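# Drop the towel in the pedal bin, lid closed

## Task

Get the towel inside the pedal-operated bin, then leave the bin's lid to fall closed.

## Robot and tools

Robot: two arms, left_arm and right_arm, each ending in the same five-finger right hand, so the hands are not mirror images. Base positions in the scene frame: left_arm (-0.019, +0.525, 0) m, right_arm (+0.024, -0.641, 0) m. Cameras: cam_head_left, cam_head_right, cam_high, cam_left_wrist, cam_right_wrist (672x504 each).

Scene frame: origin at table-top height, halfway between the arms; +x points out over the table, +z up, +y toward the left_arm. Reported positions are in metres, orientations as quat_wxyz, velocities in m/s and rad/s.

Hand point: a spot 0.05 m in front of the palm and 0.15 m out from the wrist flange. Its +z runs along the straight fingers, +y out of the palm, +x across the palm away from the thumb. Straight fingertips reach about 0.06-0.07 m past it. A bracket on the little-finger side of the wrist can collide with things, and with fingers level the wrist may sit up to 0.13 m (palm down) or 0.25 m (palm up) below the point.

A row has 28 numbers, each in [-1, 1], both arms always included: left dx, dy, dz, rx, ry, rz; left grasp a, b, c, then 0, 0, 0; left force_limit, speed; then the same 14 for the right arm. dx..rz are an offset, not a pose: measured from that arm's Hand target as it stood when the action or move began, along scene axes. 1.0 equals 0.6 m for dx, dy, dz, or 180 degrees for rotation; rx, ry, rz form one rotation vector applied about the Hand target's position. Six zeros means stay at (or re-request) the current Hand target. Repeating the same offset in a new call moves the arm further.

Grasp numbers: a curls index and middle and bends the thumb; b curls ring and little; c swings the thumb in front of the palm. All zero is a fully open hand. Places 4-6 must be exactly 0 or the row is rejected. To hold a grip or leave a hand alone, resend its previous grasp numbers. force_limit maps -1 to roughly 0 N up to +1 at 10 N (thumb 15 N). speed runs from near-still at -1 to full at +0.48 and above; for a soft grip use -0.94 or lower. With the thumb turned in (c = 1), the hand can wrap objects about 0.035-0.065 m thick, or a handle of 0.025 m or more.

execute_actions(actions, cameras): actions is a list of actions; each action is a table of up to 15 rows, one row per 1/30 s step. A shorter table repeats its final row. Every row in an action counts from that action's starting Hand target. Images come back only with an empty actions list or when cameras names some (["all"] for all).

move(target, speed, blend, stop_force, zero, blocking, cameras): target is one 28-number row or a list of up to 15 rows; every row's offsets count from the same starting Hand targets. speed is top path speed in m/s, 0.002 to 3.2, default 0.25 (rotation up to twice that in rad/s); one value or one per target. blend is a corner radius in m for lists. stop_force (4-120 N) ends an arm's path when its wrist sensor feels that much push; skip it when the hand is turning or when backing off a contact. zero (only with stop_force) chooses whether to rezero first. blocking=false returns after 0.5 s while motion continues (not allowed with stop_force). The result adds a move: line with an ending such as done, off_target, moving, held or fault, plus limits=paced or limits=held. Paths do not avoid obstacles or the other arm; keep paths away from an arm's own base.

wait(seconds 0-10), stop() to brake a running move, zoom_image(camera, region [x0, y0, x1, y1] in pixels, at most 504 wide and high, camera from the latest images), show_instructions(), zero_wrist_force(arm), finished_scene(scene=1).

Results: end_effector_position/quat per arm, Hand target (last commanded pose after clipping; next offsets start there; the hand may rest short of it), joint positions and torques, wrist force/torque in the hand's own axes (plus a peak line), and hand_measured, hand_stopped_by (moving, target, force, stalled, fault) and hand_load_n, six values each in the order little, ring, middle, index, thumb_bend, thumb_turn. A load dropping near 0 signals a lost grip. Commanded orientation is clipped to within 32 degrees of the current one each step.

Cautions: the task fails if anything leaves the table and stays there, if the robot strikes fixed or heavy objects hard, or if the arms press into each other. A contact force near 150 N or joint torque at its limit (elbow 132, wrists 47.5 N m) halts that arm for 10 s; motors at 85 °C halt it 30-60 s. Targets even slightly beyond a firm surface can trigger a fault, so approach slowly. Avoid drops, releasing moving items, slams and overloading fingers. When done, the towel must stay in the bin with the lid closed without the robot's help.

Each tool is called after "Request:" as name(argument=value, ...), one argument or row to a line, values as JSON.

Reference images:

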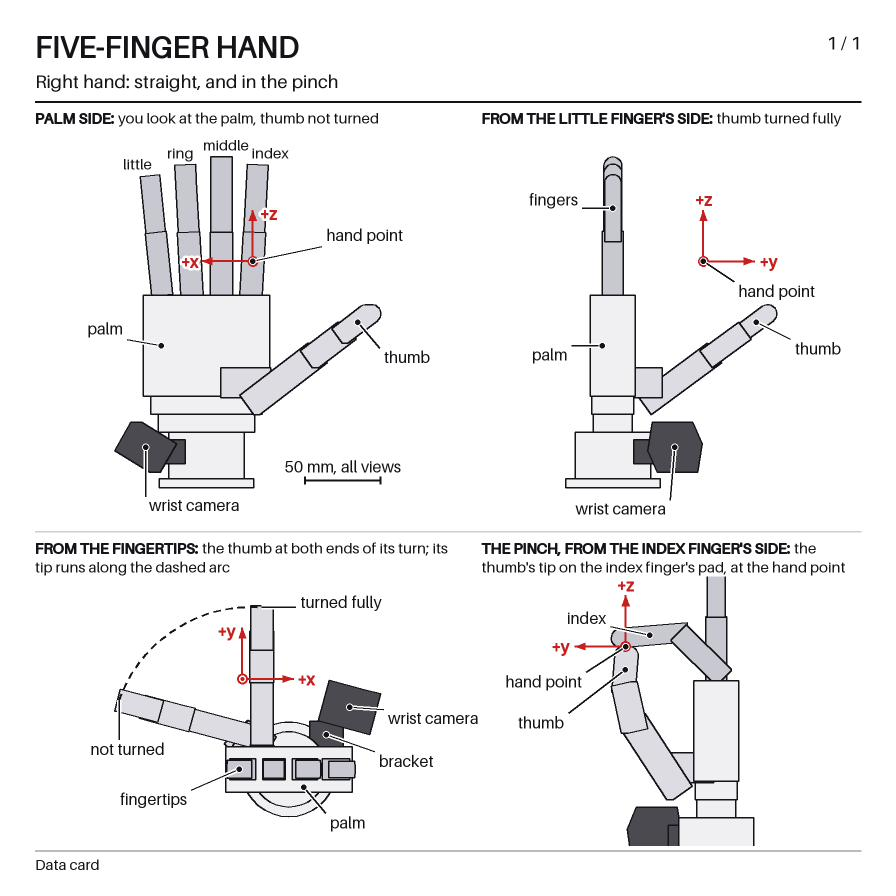

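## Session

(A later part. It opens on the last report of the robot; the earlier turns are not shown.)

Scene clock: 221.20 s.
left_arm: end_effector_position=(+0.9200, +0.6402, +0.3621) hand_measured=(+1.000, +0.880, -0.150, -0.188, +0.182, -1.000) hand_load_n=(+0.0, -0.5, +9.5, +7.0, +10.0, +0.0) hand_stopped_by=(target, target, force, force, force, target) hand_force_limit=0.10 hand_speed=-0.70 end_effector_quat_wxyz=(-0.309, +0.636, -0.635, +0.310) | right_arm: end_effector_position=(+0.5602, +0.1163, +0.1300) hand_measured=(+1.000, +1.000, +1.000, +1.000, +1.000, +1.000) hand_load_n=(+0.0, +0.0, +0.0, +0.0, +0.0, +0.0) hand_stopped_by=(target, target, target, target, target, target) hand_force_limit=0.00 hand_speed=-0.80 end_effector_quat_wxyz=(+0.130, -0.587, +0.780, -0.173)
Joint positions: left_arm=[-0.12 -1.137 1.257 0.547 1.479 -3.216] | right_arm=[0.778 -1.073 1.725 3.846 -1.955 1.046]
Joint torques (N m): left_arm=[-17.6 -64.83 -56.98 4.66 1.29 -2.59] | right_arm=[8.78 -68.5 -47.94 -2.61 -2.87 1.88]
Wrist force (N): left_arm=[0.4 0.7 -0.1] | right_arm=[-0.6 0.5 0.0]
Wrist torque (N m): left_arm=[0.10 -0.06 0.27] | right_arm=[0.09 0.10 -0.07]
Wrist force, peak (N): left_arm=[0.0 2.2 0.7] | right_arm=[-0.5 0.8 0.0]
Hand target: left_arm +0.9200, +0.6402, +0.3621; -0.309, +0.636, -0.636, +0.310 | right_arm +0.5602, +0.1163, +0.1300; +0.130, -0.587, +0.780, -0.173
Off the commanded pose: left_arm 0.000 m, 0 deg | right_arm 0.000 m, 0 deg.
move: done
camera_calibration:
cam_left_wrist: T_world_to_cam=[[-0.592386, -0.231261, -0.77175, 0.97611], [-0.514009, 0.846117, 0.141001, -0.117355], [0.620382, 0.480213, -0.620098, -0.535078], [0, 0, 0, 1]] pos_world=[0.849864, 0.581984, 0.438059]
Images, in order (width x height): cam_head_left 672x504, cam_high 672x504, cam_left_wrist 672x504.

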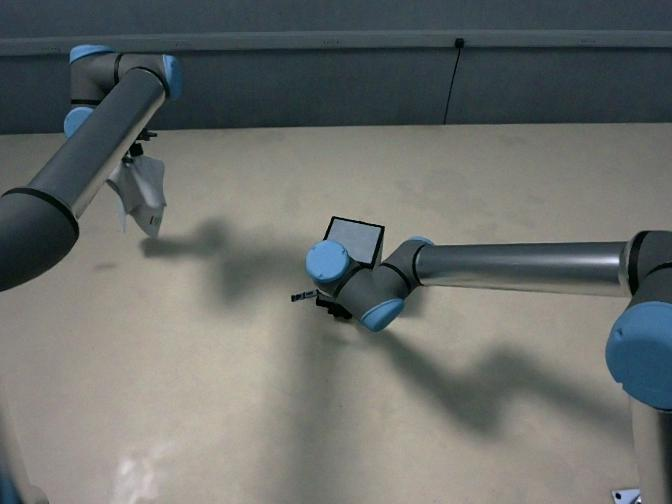

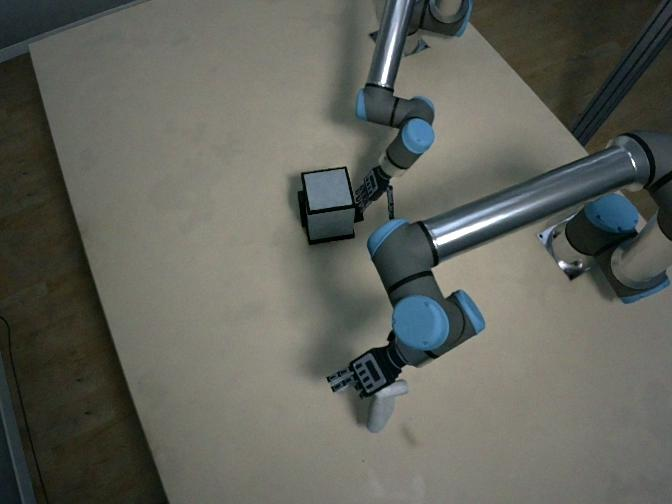

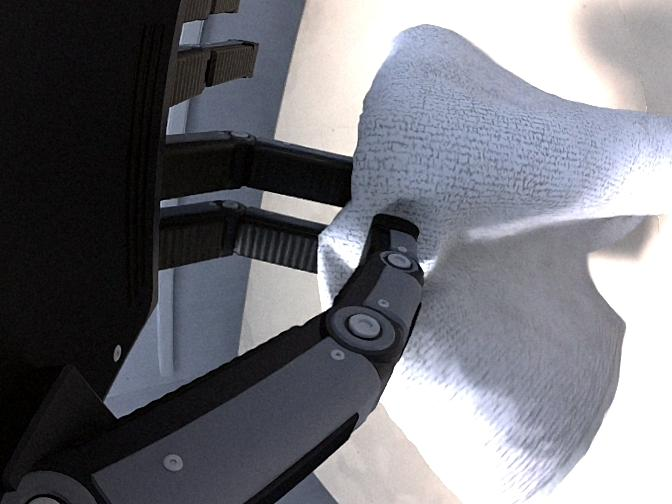

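Request:
move(
  target=[0, 0, 0, 0, 0, 0, 0.8, 0, 1, 0, 0, 0, 0.1, -0.7, 0, 0, -0.15, 0, 0, 0, 0, 0, 0, 0, 0, 0, 0.0, -0.8],
  speed=0.04,
  stop_force=12,
  cameras=["cam_right_wrist", "cam_high", "cam_head_left"],
)

Scene clock: 230.17 s.
left_arm: end_effector_position=(+0.9200, +0.6402, +0.3621) hand_measured=(+1.000, +0.880, -0.150, -0.188, +0.182, -1.000) hand_load_n=(+0.0, +0.0, +9.5, +7.0, +10.0, +0.0) hand_stopped_by=(target, target, force, force, force, target) hand_force_limit=0.10 hand_speed=-0.70 end_effector_quat_wxyz=(-0.309, +0.636, -0.636, +0.310) | right_arm: end_effector_position=(+0.5602, +0.1163, +0.0613) hand_measured=(+1.000, +1.000, +1.000, +1.000, +1.000, +1.000) hand_load_n=(+0.0, +0.0, +0.0, +0.0, +0.0, +0.0) hand_stopped_by=(target, target, target, target, target, target) hand_force_limit=0.00 hand_speed=-0.80 end_effector_quat_wxyz=(+0.130, -0.587, +0.780, -0.173)
Joint positions: left_arm=[-0.12 -1.137 1.257 0.547 1.479 -3.216] | right_arm=[0.778 -0.999 1.757 3.741 -1.955 1.046]
Joint torques (N m): left_arm=[-17.08 -60.91 -55.91 4.45 1.65 -2.6] | right_arm=[-17.32 -87.47 -37.86 -0.95 0.73 2.25]
Wrist force (N): left_arm=[0.2 0.9 -0.1] | right_arm=[0.9 -0.8 -13.0]
Wrist torque (N m): left_arm=[0.12 -0.03 0.28] | right_arm=[0.87 0.34 -0.03]
Wrist force, peak (N): left_arm=[-0.1 1.1 0.4] | right_arm=[3.4 -2.1 -32.5]
Hand target: left_arm +0.9200, +0.6402, +0.3621; -0.309, +0.636, -0.636, +0.310 | right_arm +0.5602, +0.1163, +0.0613; +0.130, -0.587, +0.780, -0.173 (not the last commanded pose)
Off the commanded pose: left_arm 0.000 m, 0 deg | right_arm 0.021 m, 0 deg.
move: contact (right_arm)
camera_calibration:
cam_right_wrist: T_world_to_cam=[[-0.908612, -0.0311705, -0.416477, 0.538434], [-0.182302, 0.926794, 0.328358, -0.0250837], [0.375753, 0.374275, -0.847778, -0.0842389], [0, 0, 0, 1]] pos_world=[0.516308, 0.0715592, 0.161066]
Images, in order (width x height): cam_head_left 672x504, cam_high 672x504, cam_right_wrist 672x504.

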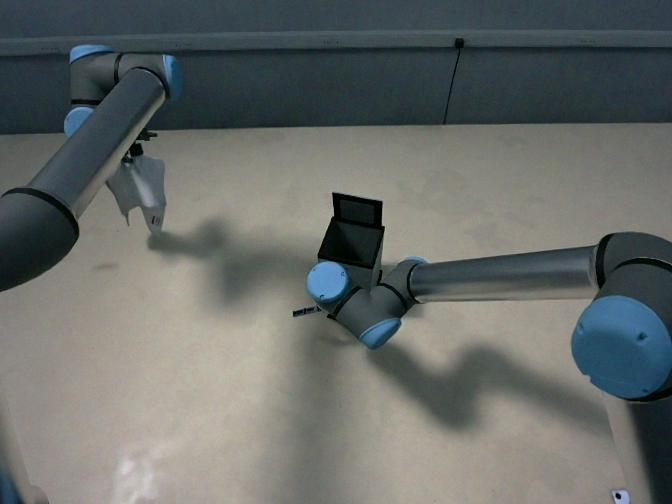

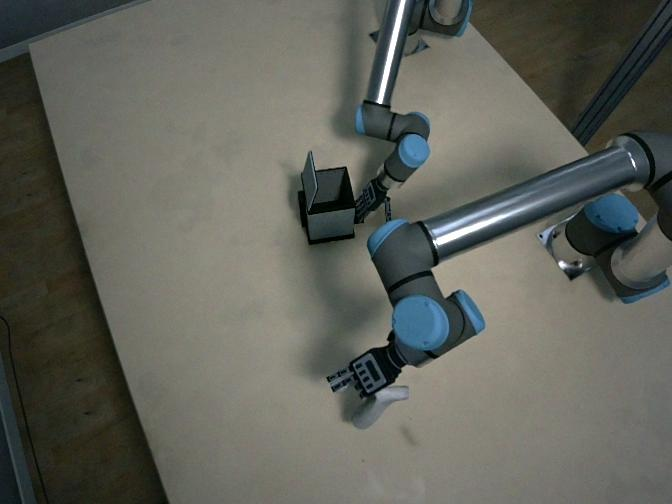

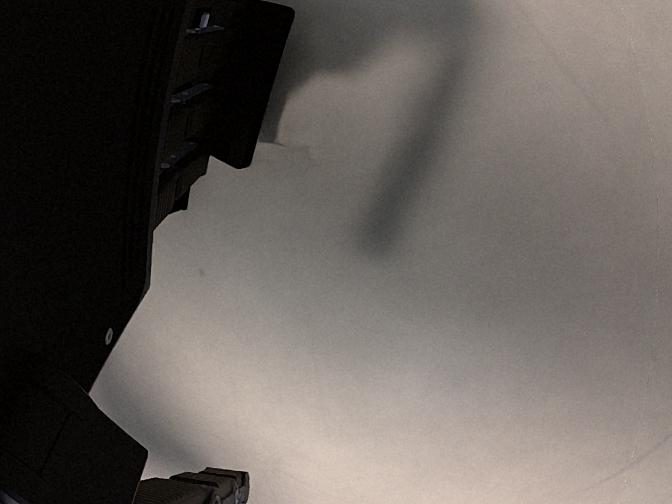

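Request:
zoom_image(
  camera="cam_high",
  region=[250, 120, 450, 260],
)

Request:
zoom_image(
  camera="cam_head_left",
  region=[270, 180, 430, 340],
)

Request:
zoom_image(
  camera="cam_head_left",
  region=[80, 130, 200, 250],
)

Scaled by 2.520 from the camera's 672x504 image, which has a finer 960x720 frame.

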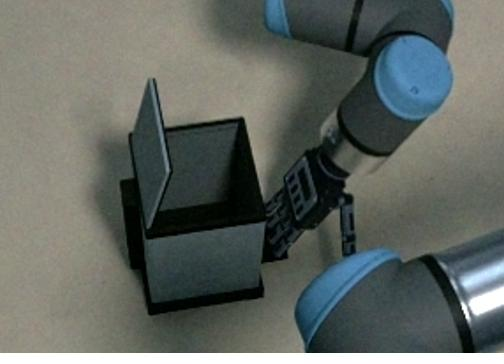

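Scaled by 3.150 from the camera's 672x504 image, which has a finer 960x720 frame.

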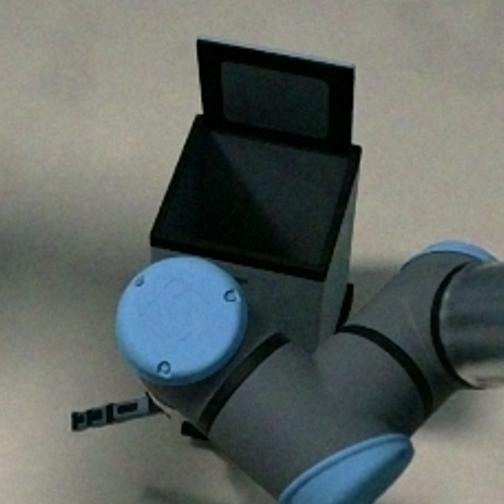

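Scaled by 4.200 from the camera's 672x504 image, which has a finer 960x720 frame.

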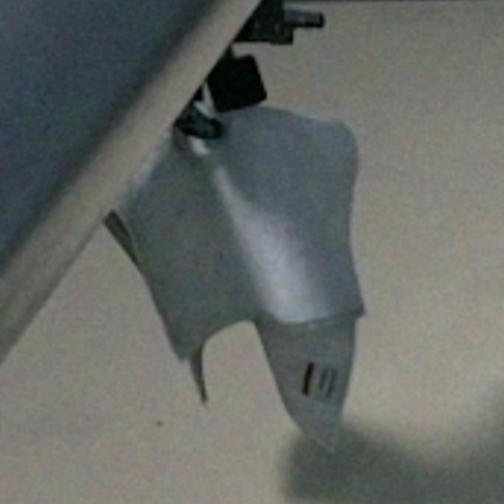

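Request:
move(
  target=[-0.2, -0.7, 0.2633, 0.351, 0.0506, -0.459, 0.8, 0, 1, 0, 0, 0, 0.1, -0.7, 0, 0, 0, 0, 0, 0, 0, 0, 0, 0, 0, 0, 0.0, -0.8],
  speed=0.35,
  cameras=["cam_head_left", "cam_head_right", "cam_high", "cam_left_wrist"],
)

Scene clock: 257.27 s.
left_arm: end_effector_position=(+0.8000, +0.2202, +0.5200) hand_measured=(+1.000, +0.880, -0.150, -0.188, +0.182, -1.000) hand_load_n=(+0.0, +0.0, +9.5, +7.0, +10.5, +0.0) hand_stopped_by=(target, target, force, force, force, target) hand_force_limit=0.10 hand_speed=-0.70 end_effector_quat_wxyz=(+0.256, +0.134, +0.957, -0.036) | right_arm: end_effector_position=(+0.5602, +0.1163, +0.0613) hand_measured=(+1.000, +1.000, +1.000, +1.000, +1.000, +1.000) hand_load_n=(+0.0, +0.0, +0.0, +0.0, +0.0, +0.0) hand_stopped_by=(target, target, target, target, target, target) hand_force_limit=0.00 hand_speed=-0.80 end_effector_quat_wxyz=(+0.130, -0.587, +0.780, -0.173)
Joint positions: left_arm=[-0.702 -1.171 1.089 1.169 1.365 -1.942] | right_arm=[0.778 -0.999 1.757 3.741 -1.955 1.046]
Joint torques (N m): left_arm=[-17.2 -58.27 -54.01 6.61 -2.49 2.52] | right_arm=[-12.79 -85.97 -38.8 -2.27 -0.61 1.6]
Wrist force (N): left_arm=[1.2 -0.2 1.3] | right_arm=[0.4 -0.4 -13.1]
Wrist torque (N m): left_arm=[-0.04 -0.18 -0.16] | right_arm=[0.91 0.41 -0.05]
Wrist force, peak (N): left_arm=[1.5 -0.3 1.3] | right_arm=[0.2 -0.2 -13.5]
Hand target: left_arm +0.8000, +0.2202, +0.5201; +0.256, +0.134, +0.957, -0.036 | right_arm +0.5602, +0.1163, +0.0613; +0.130, -0.587, +0.780, -0.173
Off the commanded pose: left_arm 0.000 m, 0 deg | right_arm 0.000 m, 0 deg.
move: done
camera_calibration:
cam_left_wrist: T_world_to_cam=[[0.0800716, 0.98919, -0.122851, -0.21435], [0.524587, 0.0629799, 0.849024, -0.872531], [0.847583, -0.132429, -0.513873, -0.263211], [0, 0, 0, 1]] pos_world=[0.697974, 0.232128, 0.57921]
Images, in order (width x height): cam_head_left 672x504, cam_head_right 672x504, cam_high 672x504, cam_left_wrist 672x504.

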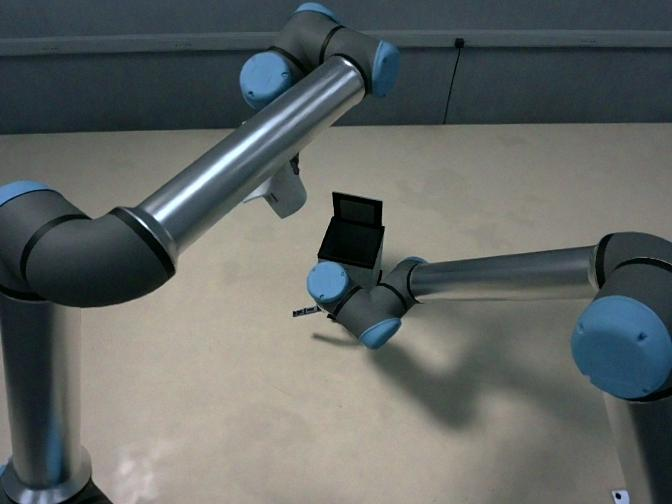

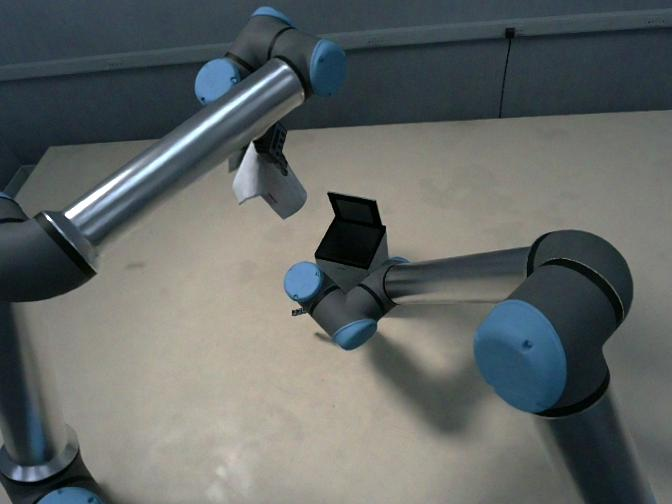

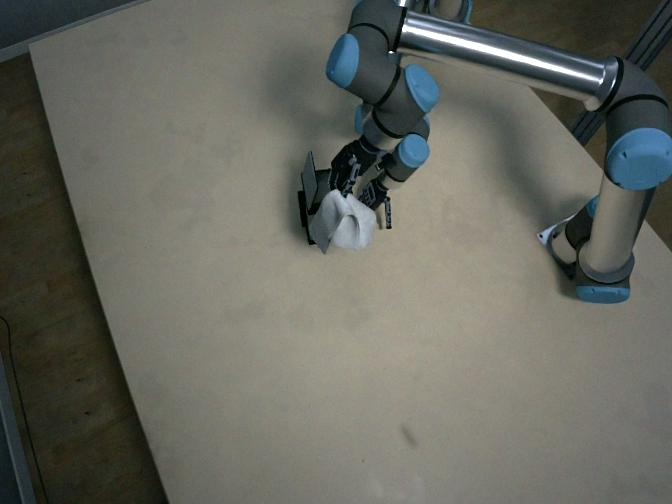

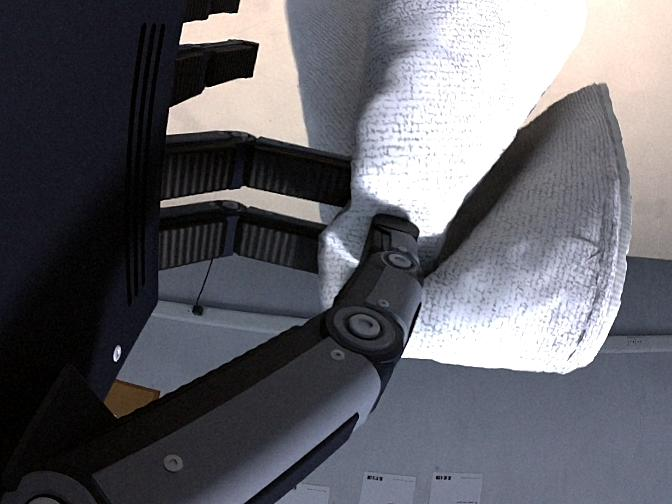

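Request:
move(
  target=[
    [-0.0892, -0.303, 0, 0, 0, 0, 0.8, 0, 1, 0, 0, 0, 0.1, -0.7, 0, 0, 0, 0, 0, 0, 0, 0, 0, 0, 0, 0, 0.0, -0.8],
  ],
  speed=0.25,
  cameras=["cam_head_left", "cam_head_right", "cam_high", "cam_left_wrist", "cam_right_wrist"],
)

Scene clock: 263.93 s.
left_arm: end_effector_position=(+0.7465, +0.0385, +0.5201) hand_measured=(+1.000, +0.880, -0.150, -0.188, +0.182, -1.000) hand_load_n=(+0.0, +0.0, +9.5, +7.5, +10.0, +0.0) hand_stopped_by=(target, target, force, force, force, target) hand_force_limit=0.10 hand_speed=-0.70 end_effector_quat_wxyz=(+0.256, +0.134, +0.957, -0.036) | right_arm: end_effector_position=(+0.5602, +0.1163, +0.0613) hand_measured=(+1.000, +1.000, +1.000, +1.000, +1.000, +1.000) hand_load_n=(+0.0, +0.0, +0.0, +0.0, +0.0, +0.0) hand_stopped_by=(target, target, target, target, target, target) hand_force_limit=0.00 hand_speed=-0.80 end_effector_quat_wxyz=(+0.130, -0.587, +0.780, -0.173)
Joint positions: left_arm=[-0.927 -1.059 0.934 1.266 1.265 -2.15] | right_arm=[0.778 -0.999 1.757 3.741 -1.955 1.046]
Joint torques (N m): left_arm=[-16.67 -65.84 -54.41 6.61 -2.81 -2.41] | right_arm=[-16 -86.55 -38.69 -2.37 -0.89 1.6]
Wrist force (N): left_arm=[1.4 -0.5 0.5] | right_arm=[0.6 -0.4 -12.9]
Wrist torque (N m): left_arm=[-0.07 -0.20 0.15] | right_arm=[0.89 0.38 -0.04]
Wrist force, peak (N): left_arm=[1.4 -2.3 0.9] | right_arm=[0.8 -0.4 -13.4]
Hand target: left_arm +0.7465, +0.0384, +0.5201; +0.256, +0.134, +0.957, -0.036 | right_arm +0.5602, +0.1163, +0.0613; +0.130, -0.587, +0.780, -0.173
Off the commanded pose: left_arm 0.000 m, 0 deg | right_arm 0.000 m, 0 deg.
move: done
camera_calibration:
cam_left_wrist: T_world_to_cam=[[0.0802528, 0.989189, -0.12274, -0.0304992], [0.524694, 0.0627738, 0.848973, -0.833136], [0.8475, -0.132534, -0.513983, -0.241753], [0, 0, 0, 1]] pos_world=[0.644474, 0.0504282, 0.57931]
cam_right_wrist: T_world_to_cam=[[-0.908612, -0.0311705, -0.416477, 0.538434], [-0.182302, 0.926794, 0.328358, -0.0250837], [0.375753, 0.374275, -0.847778, -0.0842389], [0, 0, 0, 1]] pos_world=[0.516308, 0.0715592, 0.161066]

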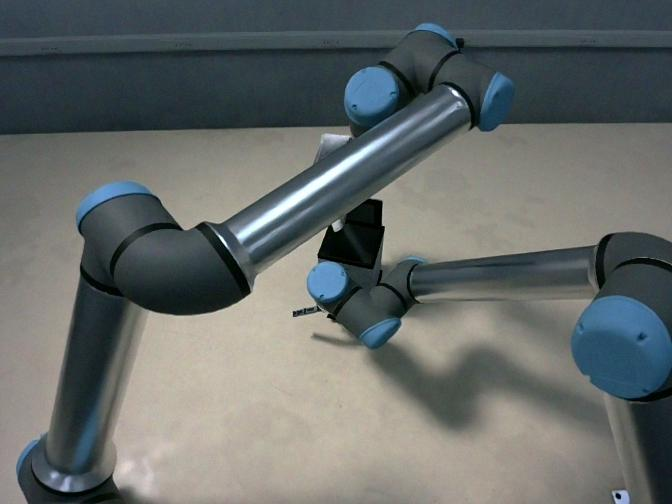

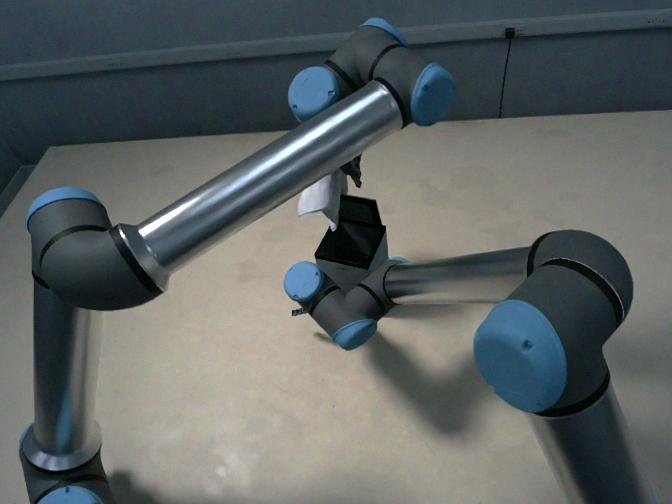

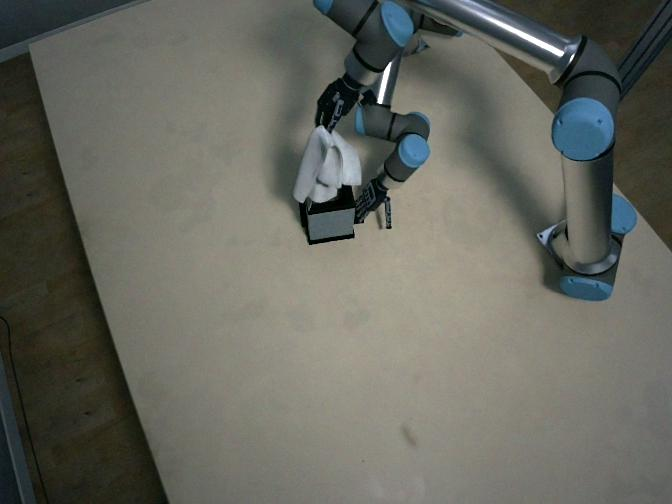

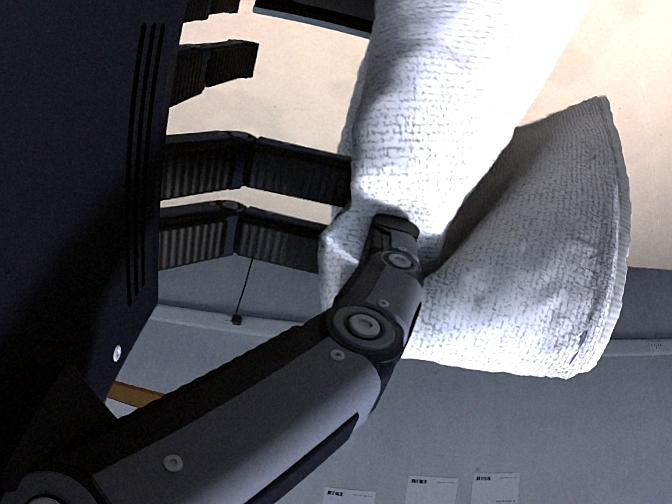

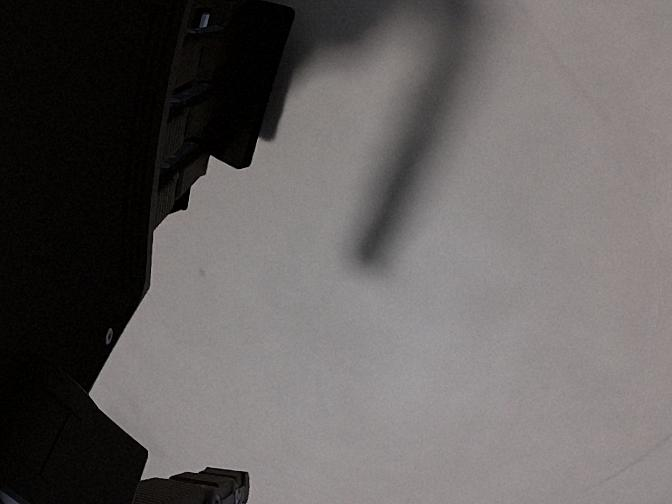

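Request:
zoom_image(
  camera="cam_high",
  region=[260, 80, 420, 260],
)

Request:
zoom_image(
  camera="cam_head_right",
  region=[270, 140, 420, 300],
)

Request:
zoom_image(
  camera="cam_head_left",
  region=[270, 120, 420, 280],
)

Scaled by 2.800 from the camera's 672x504 image, which has a finer 960x720 frame.

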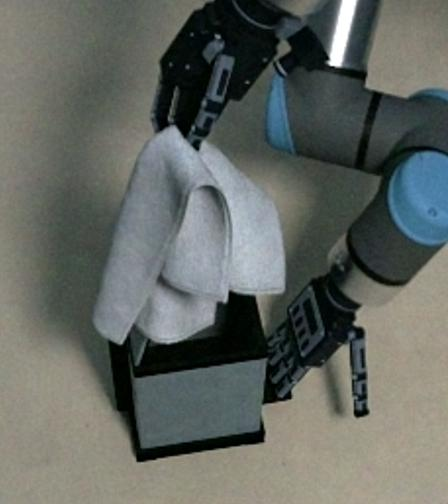

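Scaled by 3.150 from the camera's 672x504 image, which has a finer 960x720 frame.

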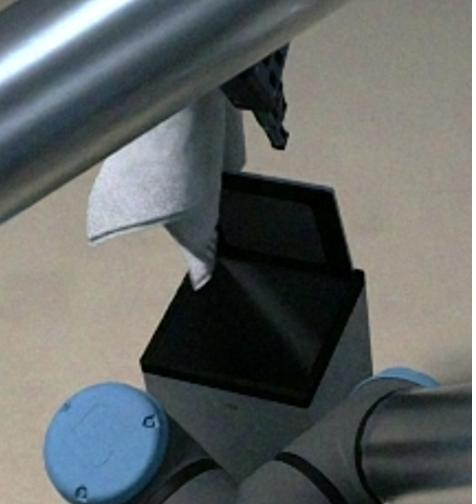

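Scaled by 3.150 from the camera's 672x504 image, which has a finer 960x720 frame.

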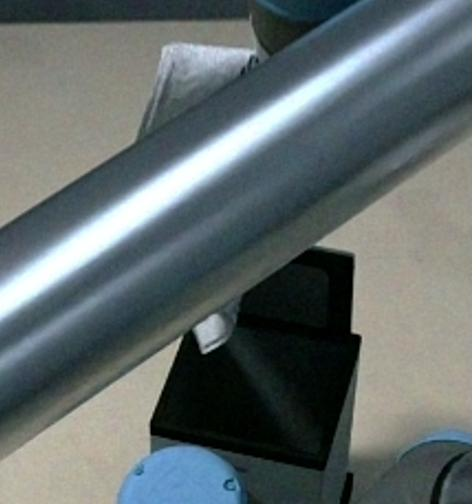

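Request:
move(
  target=[
    [-0.0242, -0.0418, 0, -0.1911, 0.2193, -0.0654, 0.8, 0, 1, 0, 0, 0, 0.1, -0.7, 0, 0, 0, 0, 0, 0, 0, 0, 0, 0, 0, 0, 0.0, -0.8],
  ],
  speed=0.3,
  cameras=["cam_head_left", "cam_head_right", "cam_high", "cam_left_wrist"],
)

Request:
zoom_image(
  camera="cam_high",
  region=[250, 80, 430, 260],
)

Request:
zoom_image(
  camera="cam_head_right",
  region=[270, 120, 430, 300],
)

Request:
zoom_image(
  camera="cam_head_left",
  region=[270, 120, 430, 300],
)

Scene clock: 300.93 s.
left_arm: end_effector_position=(+0.7320, +0.0133, +0.5201) hand_measured=(+1.000, +0.880, -0.150, -0.188, +0.182, -1.000) hand_load_n=(+0.0, +0.0, +9.5, +7.5, +10.0, +0.0) hand_stopped_by=(target, target, force, force, force, target) hand_force_limit=0.10 hand_speed=-0.70 end_effector_quat_wxyz=(-0.054, +0.129, +0.915, -0.379) | right_arm: end_effector_position=(+0.5602, +0.1163, +0.0613) hand_measured=(+1.000, +1.000, +1.000, +1.000, +1.000, +1.000) hand_load_n=(+0.0, +0.0, +0.0, +0.0, +0.0, +0.0) hand_stopped_by=(target, target, target, target, target, target) hand_force_limit=0.00 hand_speed=-0.80 end_effector_quat_wxyz=(+0.130, -0.587, +0.780, -0.173)
Joint positions: left_arm=[-0.654 -0.895 0.658 1.46 2.29 -2.075] | right_arm=[0.778 -0.999 1.757 3.741 -1.955 1.046]
Joint torques (N m): left_arm=[16.3 -76.79 -51.79 7.3 3.28 2.35] | right_arm=[-10.72 -83.9 -37.44 -2.54 -1.09 1.63]
Wrist force (N): left_arm=[0.2 0.4 0.4] | right_arm=[0.4 -0.5 -13.0]
Wrist torque (N m): left_arm=[0.01 -0.02 -0.08] | right_arm=[0.88 0.41 -0.05]
Wrist force, peak (N): left_arm=[1.9 -1.1 1.0] | right_arm=[0.8 -0.3 -13.5]
Hand target: left_arm +0.7320, +0.0133, +0.5201; -0.054, +0.129, +0.915, -0.379 | right_arm +0.5602, +0.1163, +0.0613; +0.130, -0.587, +0.780, -0.173
Off the commanded pose: left_arm 0.000 m, 0 deg | right_arm 0.000 m, 0 deg.
move: done
camera_calibration:
cam_left_wrist: T_world_to_cam=[[-0.0339201, 0.719346, -0.693823, 0.379708], [0.949407, 0.24006, 0.202476, -0.800892], [0.31221, -0.651853, -0.691095, 0.258077], [0, 0, 0, 1]] pos_world=[0.692678, 0.0873494, 0.603967]
Images, in order (width x height): cam_head_left 672x504, cam_head_right 672x504, cam_high 672x504, cam_left_wrist 672x504.

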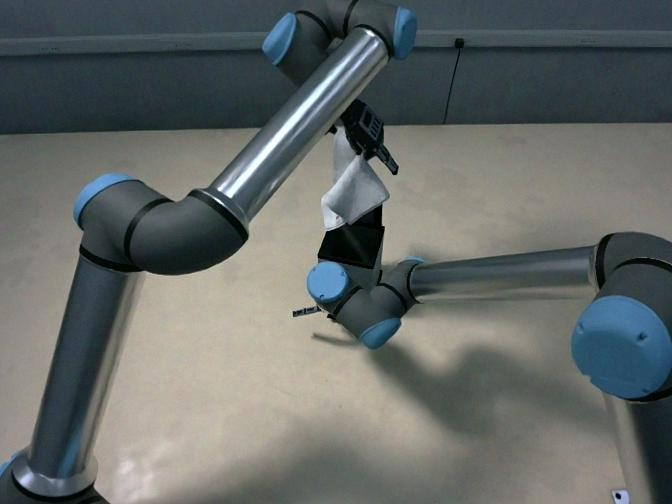

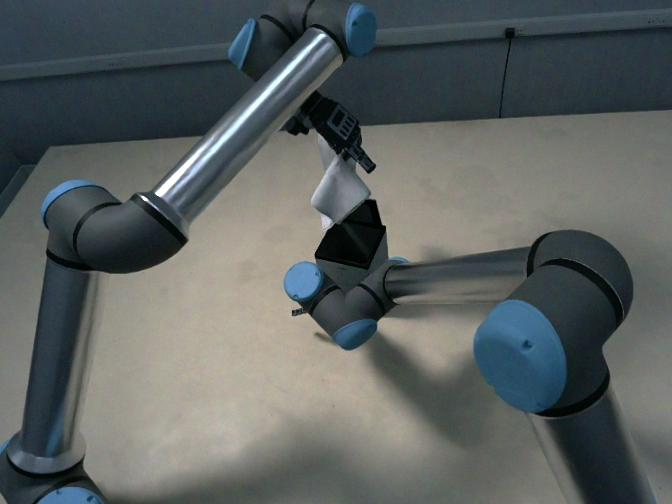

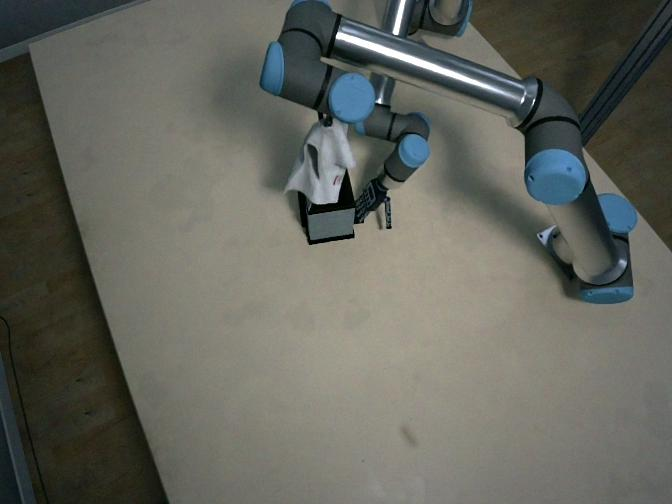

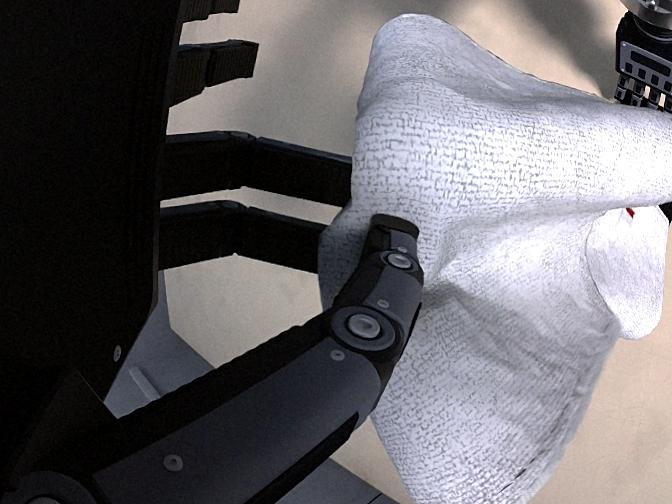

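Scaled by 2.800 from the camera's 672x504 image, which has a finer 960x720 frame.

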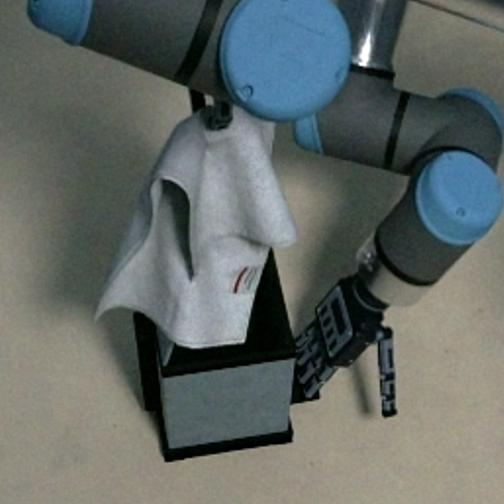

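Scaled by 2.800 from the camera's 672x504 image, which has a finer 960x720 frame.

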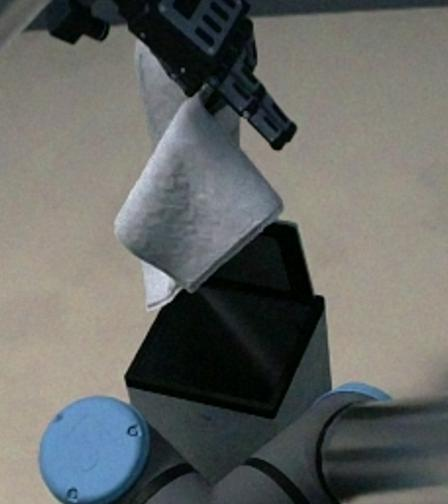

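Scaled by 2.800 from the camera's 672x504 image, which has a finer 960x720 frame.

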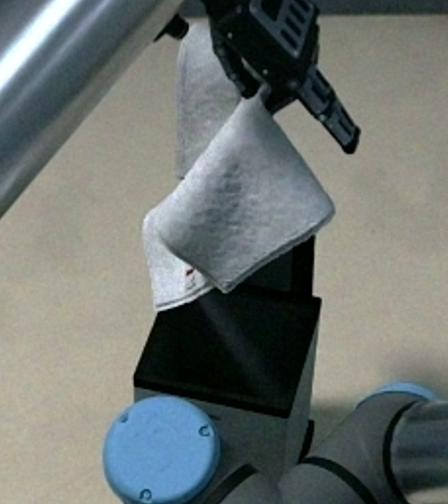

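Request:
move(
  target=[
    [-0.1143, 0.0243, 0, 0, 0, 0, 0.8, 0, 1, 0, 0, 0, 0.1, -0.7, 0, 0, 0, 0, 0, 0, 0, 0, 0, 0, 0, 0, 0.0, -0.8],
    [-0.1143, 0.0243, -0.0833, 0, 0, 0, 0.8, 0, 1, 0, 0, 0, 0.1, -0.7, 0, 0, 0, 0, 0, 0, 0, 0, 0, 0, 0, 0, 0.0, -0.8],
  ],
  speed=0.15,
  blend=0.015,
  cameras=["cam_head_left", "cam_head_right", "cam_high"],
)

Request:
zoom_image(
  camera="cam_high",
  region=[250, 80, 430, 260],
)

Request:
zoom_image(
  camera="cam_head_right",
  region=[270, 120, 430, 300],
)

Request:
zoom_image(
  camera="cam_head_left",
  region=[270, 120, 430, 300],
)

Scene clock: 330.03 s.
left_arm: end_effector_position=(+0.6634, +0.0279, +0.4702) hand_measured=(+1.000, +0.880, -0.150, -0.188, +0.182, -1.000) hand_load_n=(+0.0, +0.0, +9.5, +7.0, +10.0, +0.0) hand_stopped_by=(target, target, force, force, force, target) hand_force_limit=0.10 hand_speed=-0.70 end_effector_quat_wxyz=(-0.054, +0.129, +0.915, -0.379) | right_arm: end_effector_position=(+0.5602, +0.1163, +0.0613) hand_measured=(+1.000, +1.000, +1.000, +1.000, +1.000, +1.000) hand_load_n=(+0.0, +0.0, +0.0, +0.0, +0.0, +0.0) hand_stopped_by=(target, target, target, target, target, target) hand_force_limit=0.00 hand_speed=-0.80 end_effector_quat_wxyz=(+0.130, -0.587, +0.780, -0.173)
Joint positions: left_arm=[-0.693 -1.064 1.012 1.244 2.276 -2.124] | right_arm=[0.778 -0.999 1.757 3.741 -1.955 1.046]
Joint torques (N m): left_arm=[-16.38 -95.57 -28.6 0.1 -1.02 -2.45] | right_arm=[-17.08 -90.23 -33.66 -3.05 -0.81 1.3]
Wrist force (N): left_arm=[0.3 0.0 0.5] | right_arm=[0.4 -0.4 -13.4]
Wrist torque (N m): left_arm=[-0.05 -0.04 0.18] | right_arm=[0.92 0.43 -0.05]
Wrist force, peak (N): left_arm=[0.3 1.1 1.4] | right_arm=[0.2 -0.3 -13.7]
Hand target: left_arm +0.6634, +0.0279, +0.4701; -0.054, +0.129, +0.915, -0.379 | right_arm +0.5602, +0.1163, +0.0613; +0.130, -0.587, +0.780, -0.173
Off the commanded pose: left_arm 0.000 m, 0 deg | right_arm 0.000 m, 0 deg.
move: done
Images, in order (width x height): cam_head_left 672x504, cam_head_right 672x504, cam_high 672x504.

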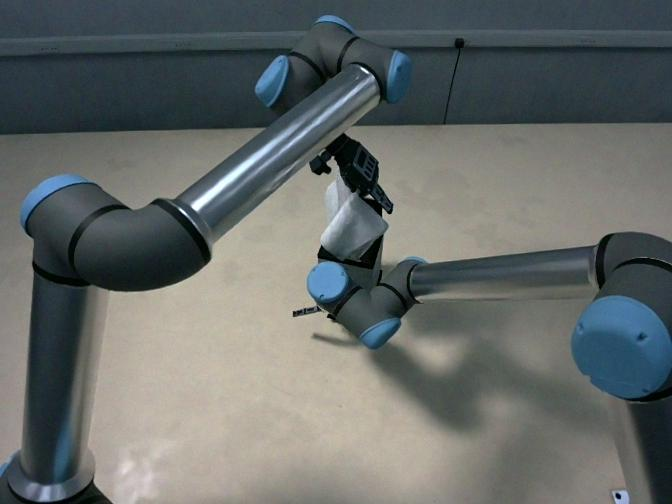

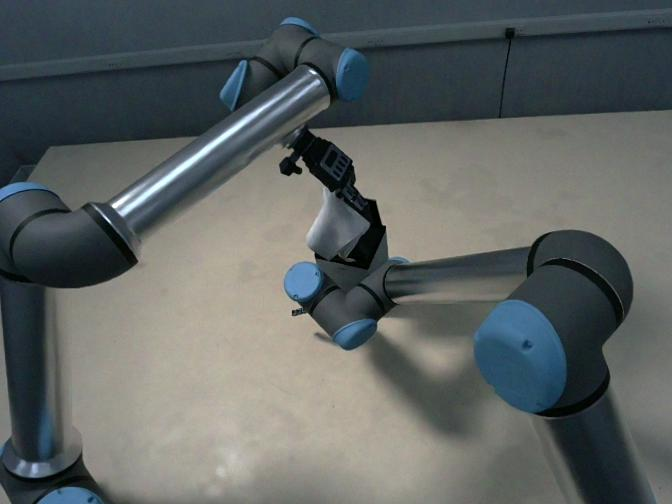

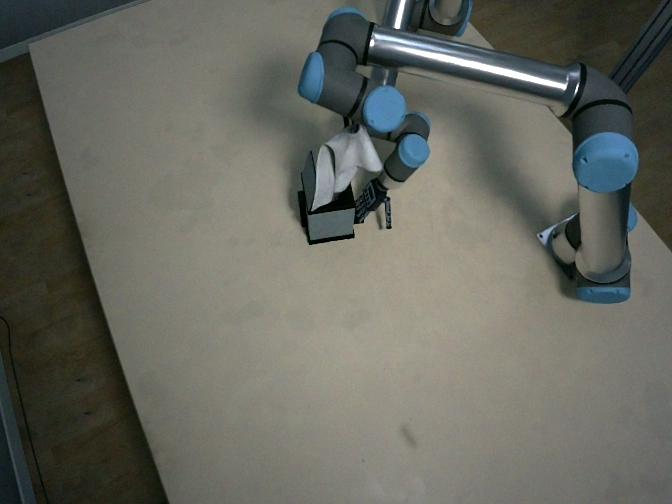

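Scaled by 2.800 from the camera's 672x504 image, which has a finer 960x720 frame.

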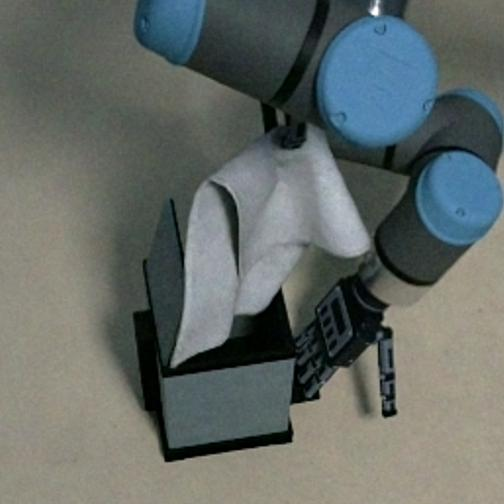

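Scaled by 2.800 from the camera's 672x504 image, which has a finer 960x720 frame.

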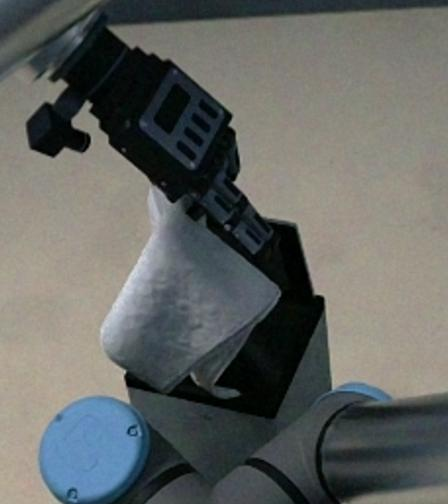

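Scaled by 2.800 from the camera's 672x504 image, which has a finer 960x720 frame.

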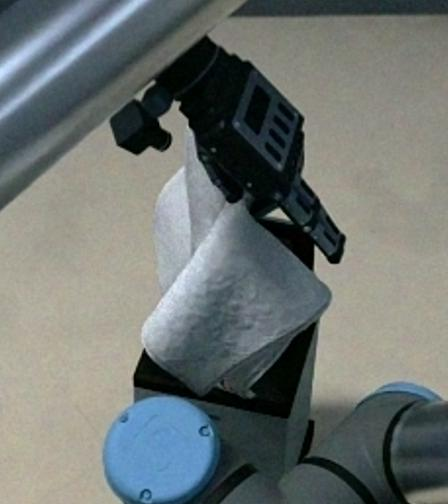

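Request:
move(
  target=[
    [0.1282, -0.0368, -0.0667, 0, 0, 0, 0.8, 0, 1, 0, 0, 0, 0.1, -0.7, 0, 0, 0, 0, 0, 0, 0, 0, 0, 0, 0, 0, 0.0, -0.8],
    [0.1282, -0.0368, -0.2667, 0, 0, 0, 0.8, 0, 1, 0, 0, 0, 0.1, -0.7, 0, 0, 0, 0, 0, 0, 0, 0, 0, 0, 0, 0, 0.0, -0.8],
  ],
  speed=0.12,
  blend=0.015,
  cameras=["cam_head_left", "cam_head_right", "cam_high"],
)

Request:
zoom_image(
  camera="cam_high",
  region=[250, 80, 430, 260],
)

Request:
zoom_image(
  camera="cam_head_right",
  region=[270, 120, 430, 300],
)

Request:
zoom_image(
  camera="cam_head_left",
  region=[270, 120, 430, 300],
)

Scene clock: 336.10 s.
left_arm: end_effector_position=(+0.7403, +0.0058, +0.3102) hand_measured=(+1.000, +0.880, -0.150, -0.188, +0.182, -1.000) hand_load_n=(+0.0, -0.5, +9.5, +7.0, +10.0, +0.0) hand_stopped_by=(target, target, force, force, force, target) hand_force_limit=0.10 hand_speed=-0.70 end_effector_quat_wxyz=(-0.054, +0.129, +0.915, -0.379) | right_arm: end_effector_position=(+0.5602, +0.1163, +0.0613) hand_measured=(+1.000, +1.000, +1.000, +1.000, +1.000, +1.000) hand_load_n=(+0.0, +0.0, +0.0, +0.0, +0.0, +0.0) hand_stopped_by=(target, target, target, target, target, target) hand_force_limit=0.00 hand_speed=-0.80 end_effector_quat_wxyz=(+0.130, -0.587, +0.780, -0.173)
Joint positions: left_arm=[-0.655 -0.894 1.027 1.09 2.29 -2.077] | right_arm=[0.778 -0.999 1.757 3.741 -1.955 1.046]
Joint torques (N m): left_arm=[5.26 -78.26 -30.28 0.07 -0.53 -2.37] | right_arm=[-13.56 -84.04 -33.61 -2.57 -0.72 1.15]
Wrist force (N): left_arm=[-0.1 0.2 0.6] | right_arm=[0.7 -0.6 -13.1]
Wrist torque (N m): left_arm=[0.00 0.01 0.13] | right_arm=[0.98 0.41 -0.03]
Wrist force, peak (N): left_arm=[0.3 1.5 1.3] | right_arm=[0.7 -0.5 -13.7]
Hand target: left_arm +0.7403, +0.0058, +0.3101; -0.054, +0.129, +0.915, -0.379 | right_arm +0.5602, +0.1163, +0.0613; +0.130, -0.587, +0.780, -0.173
Off the commanded pose: left_arm 0.000 m, 0 deg | right_arm 0.000 m, 0 deg.
move: done
Images, in order (width x height): cam_head_left 672x504, cam_head_right 672x504, cam_high 672x504.

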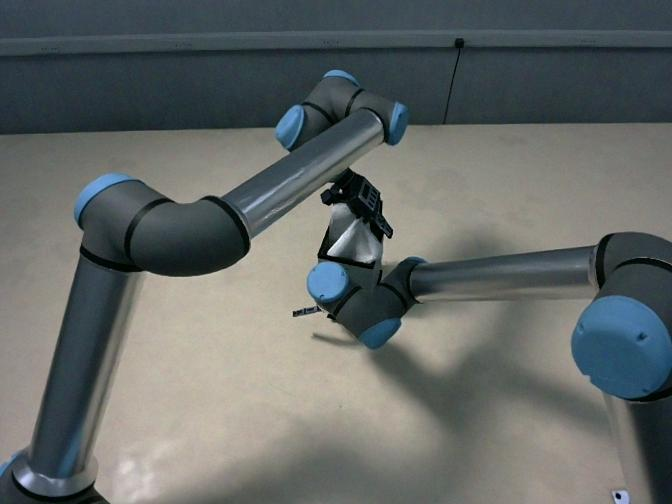

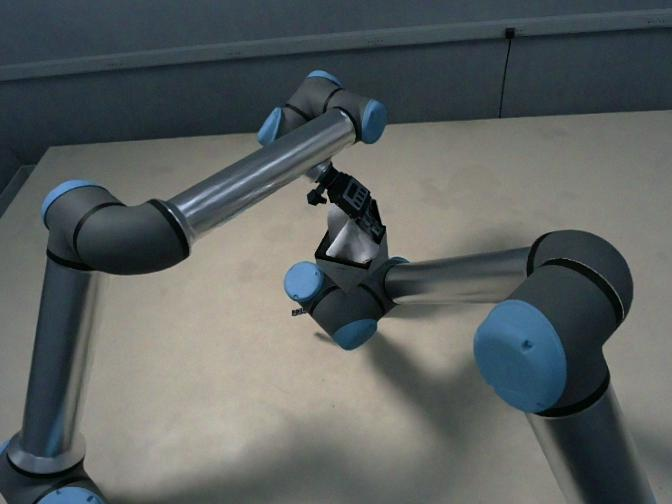

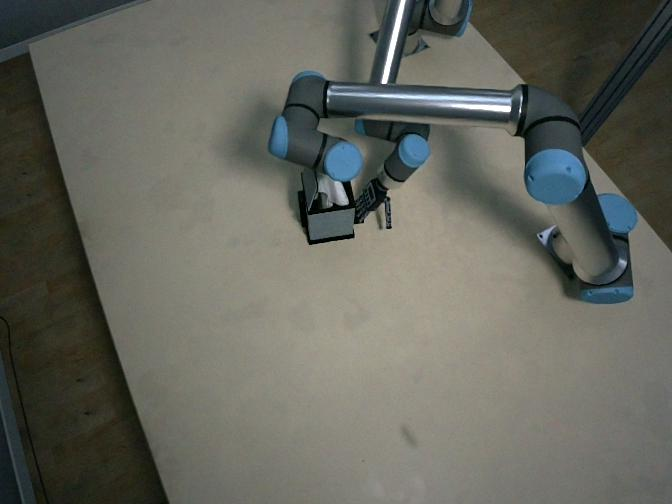

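Scaled by 2.800 from the camera's 672x504 image, which has a finer 960x720 frame.

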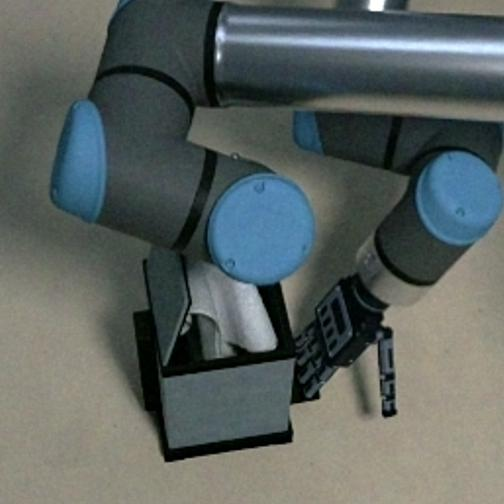

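Scaled by 2.800 from the camera's 672x504 image, which has a finer 960x720 frame.

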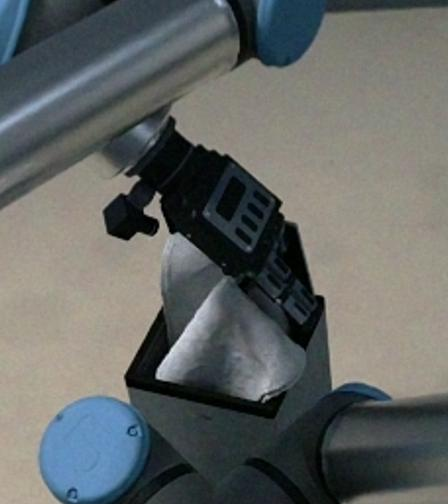

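Scaled by 2.800 from the camera's 672x504 image, which has a finer 960x720 frame.

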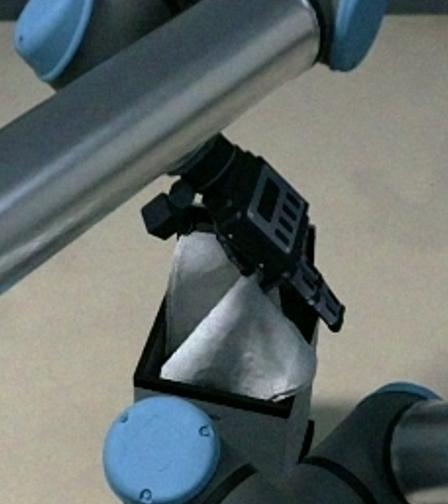

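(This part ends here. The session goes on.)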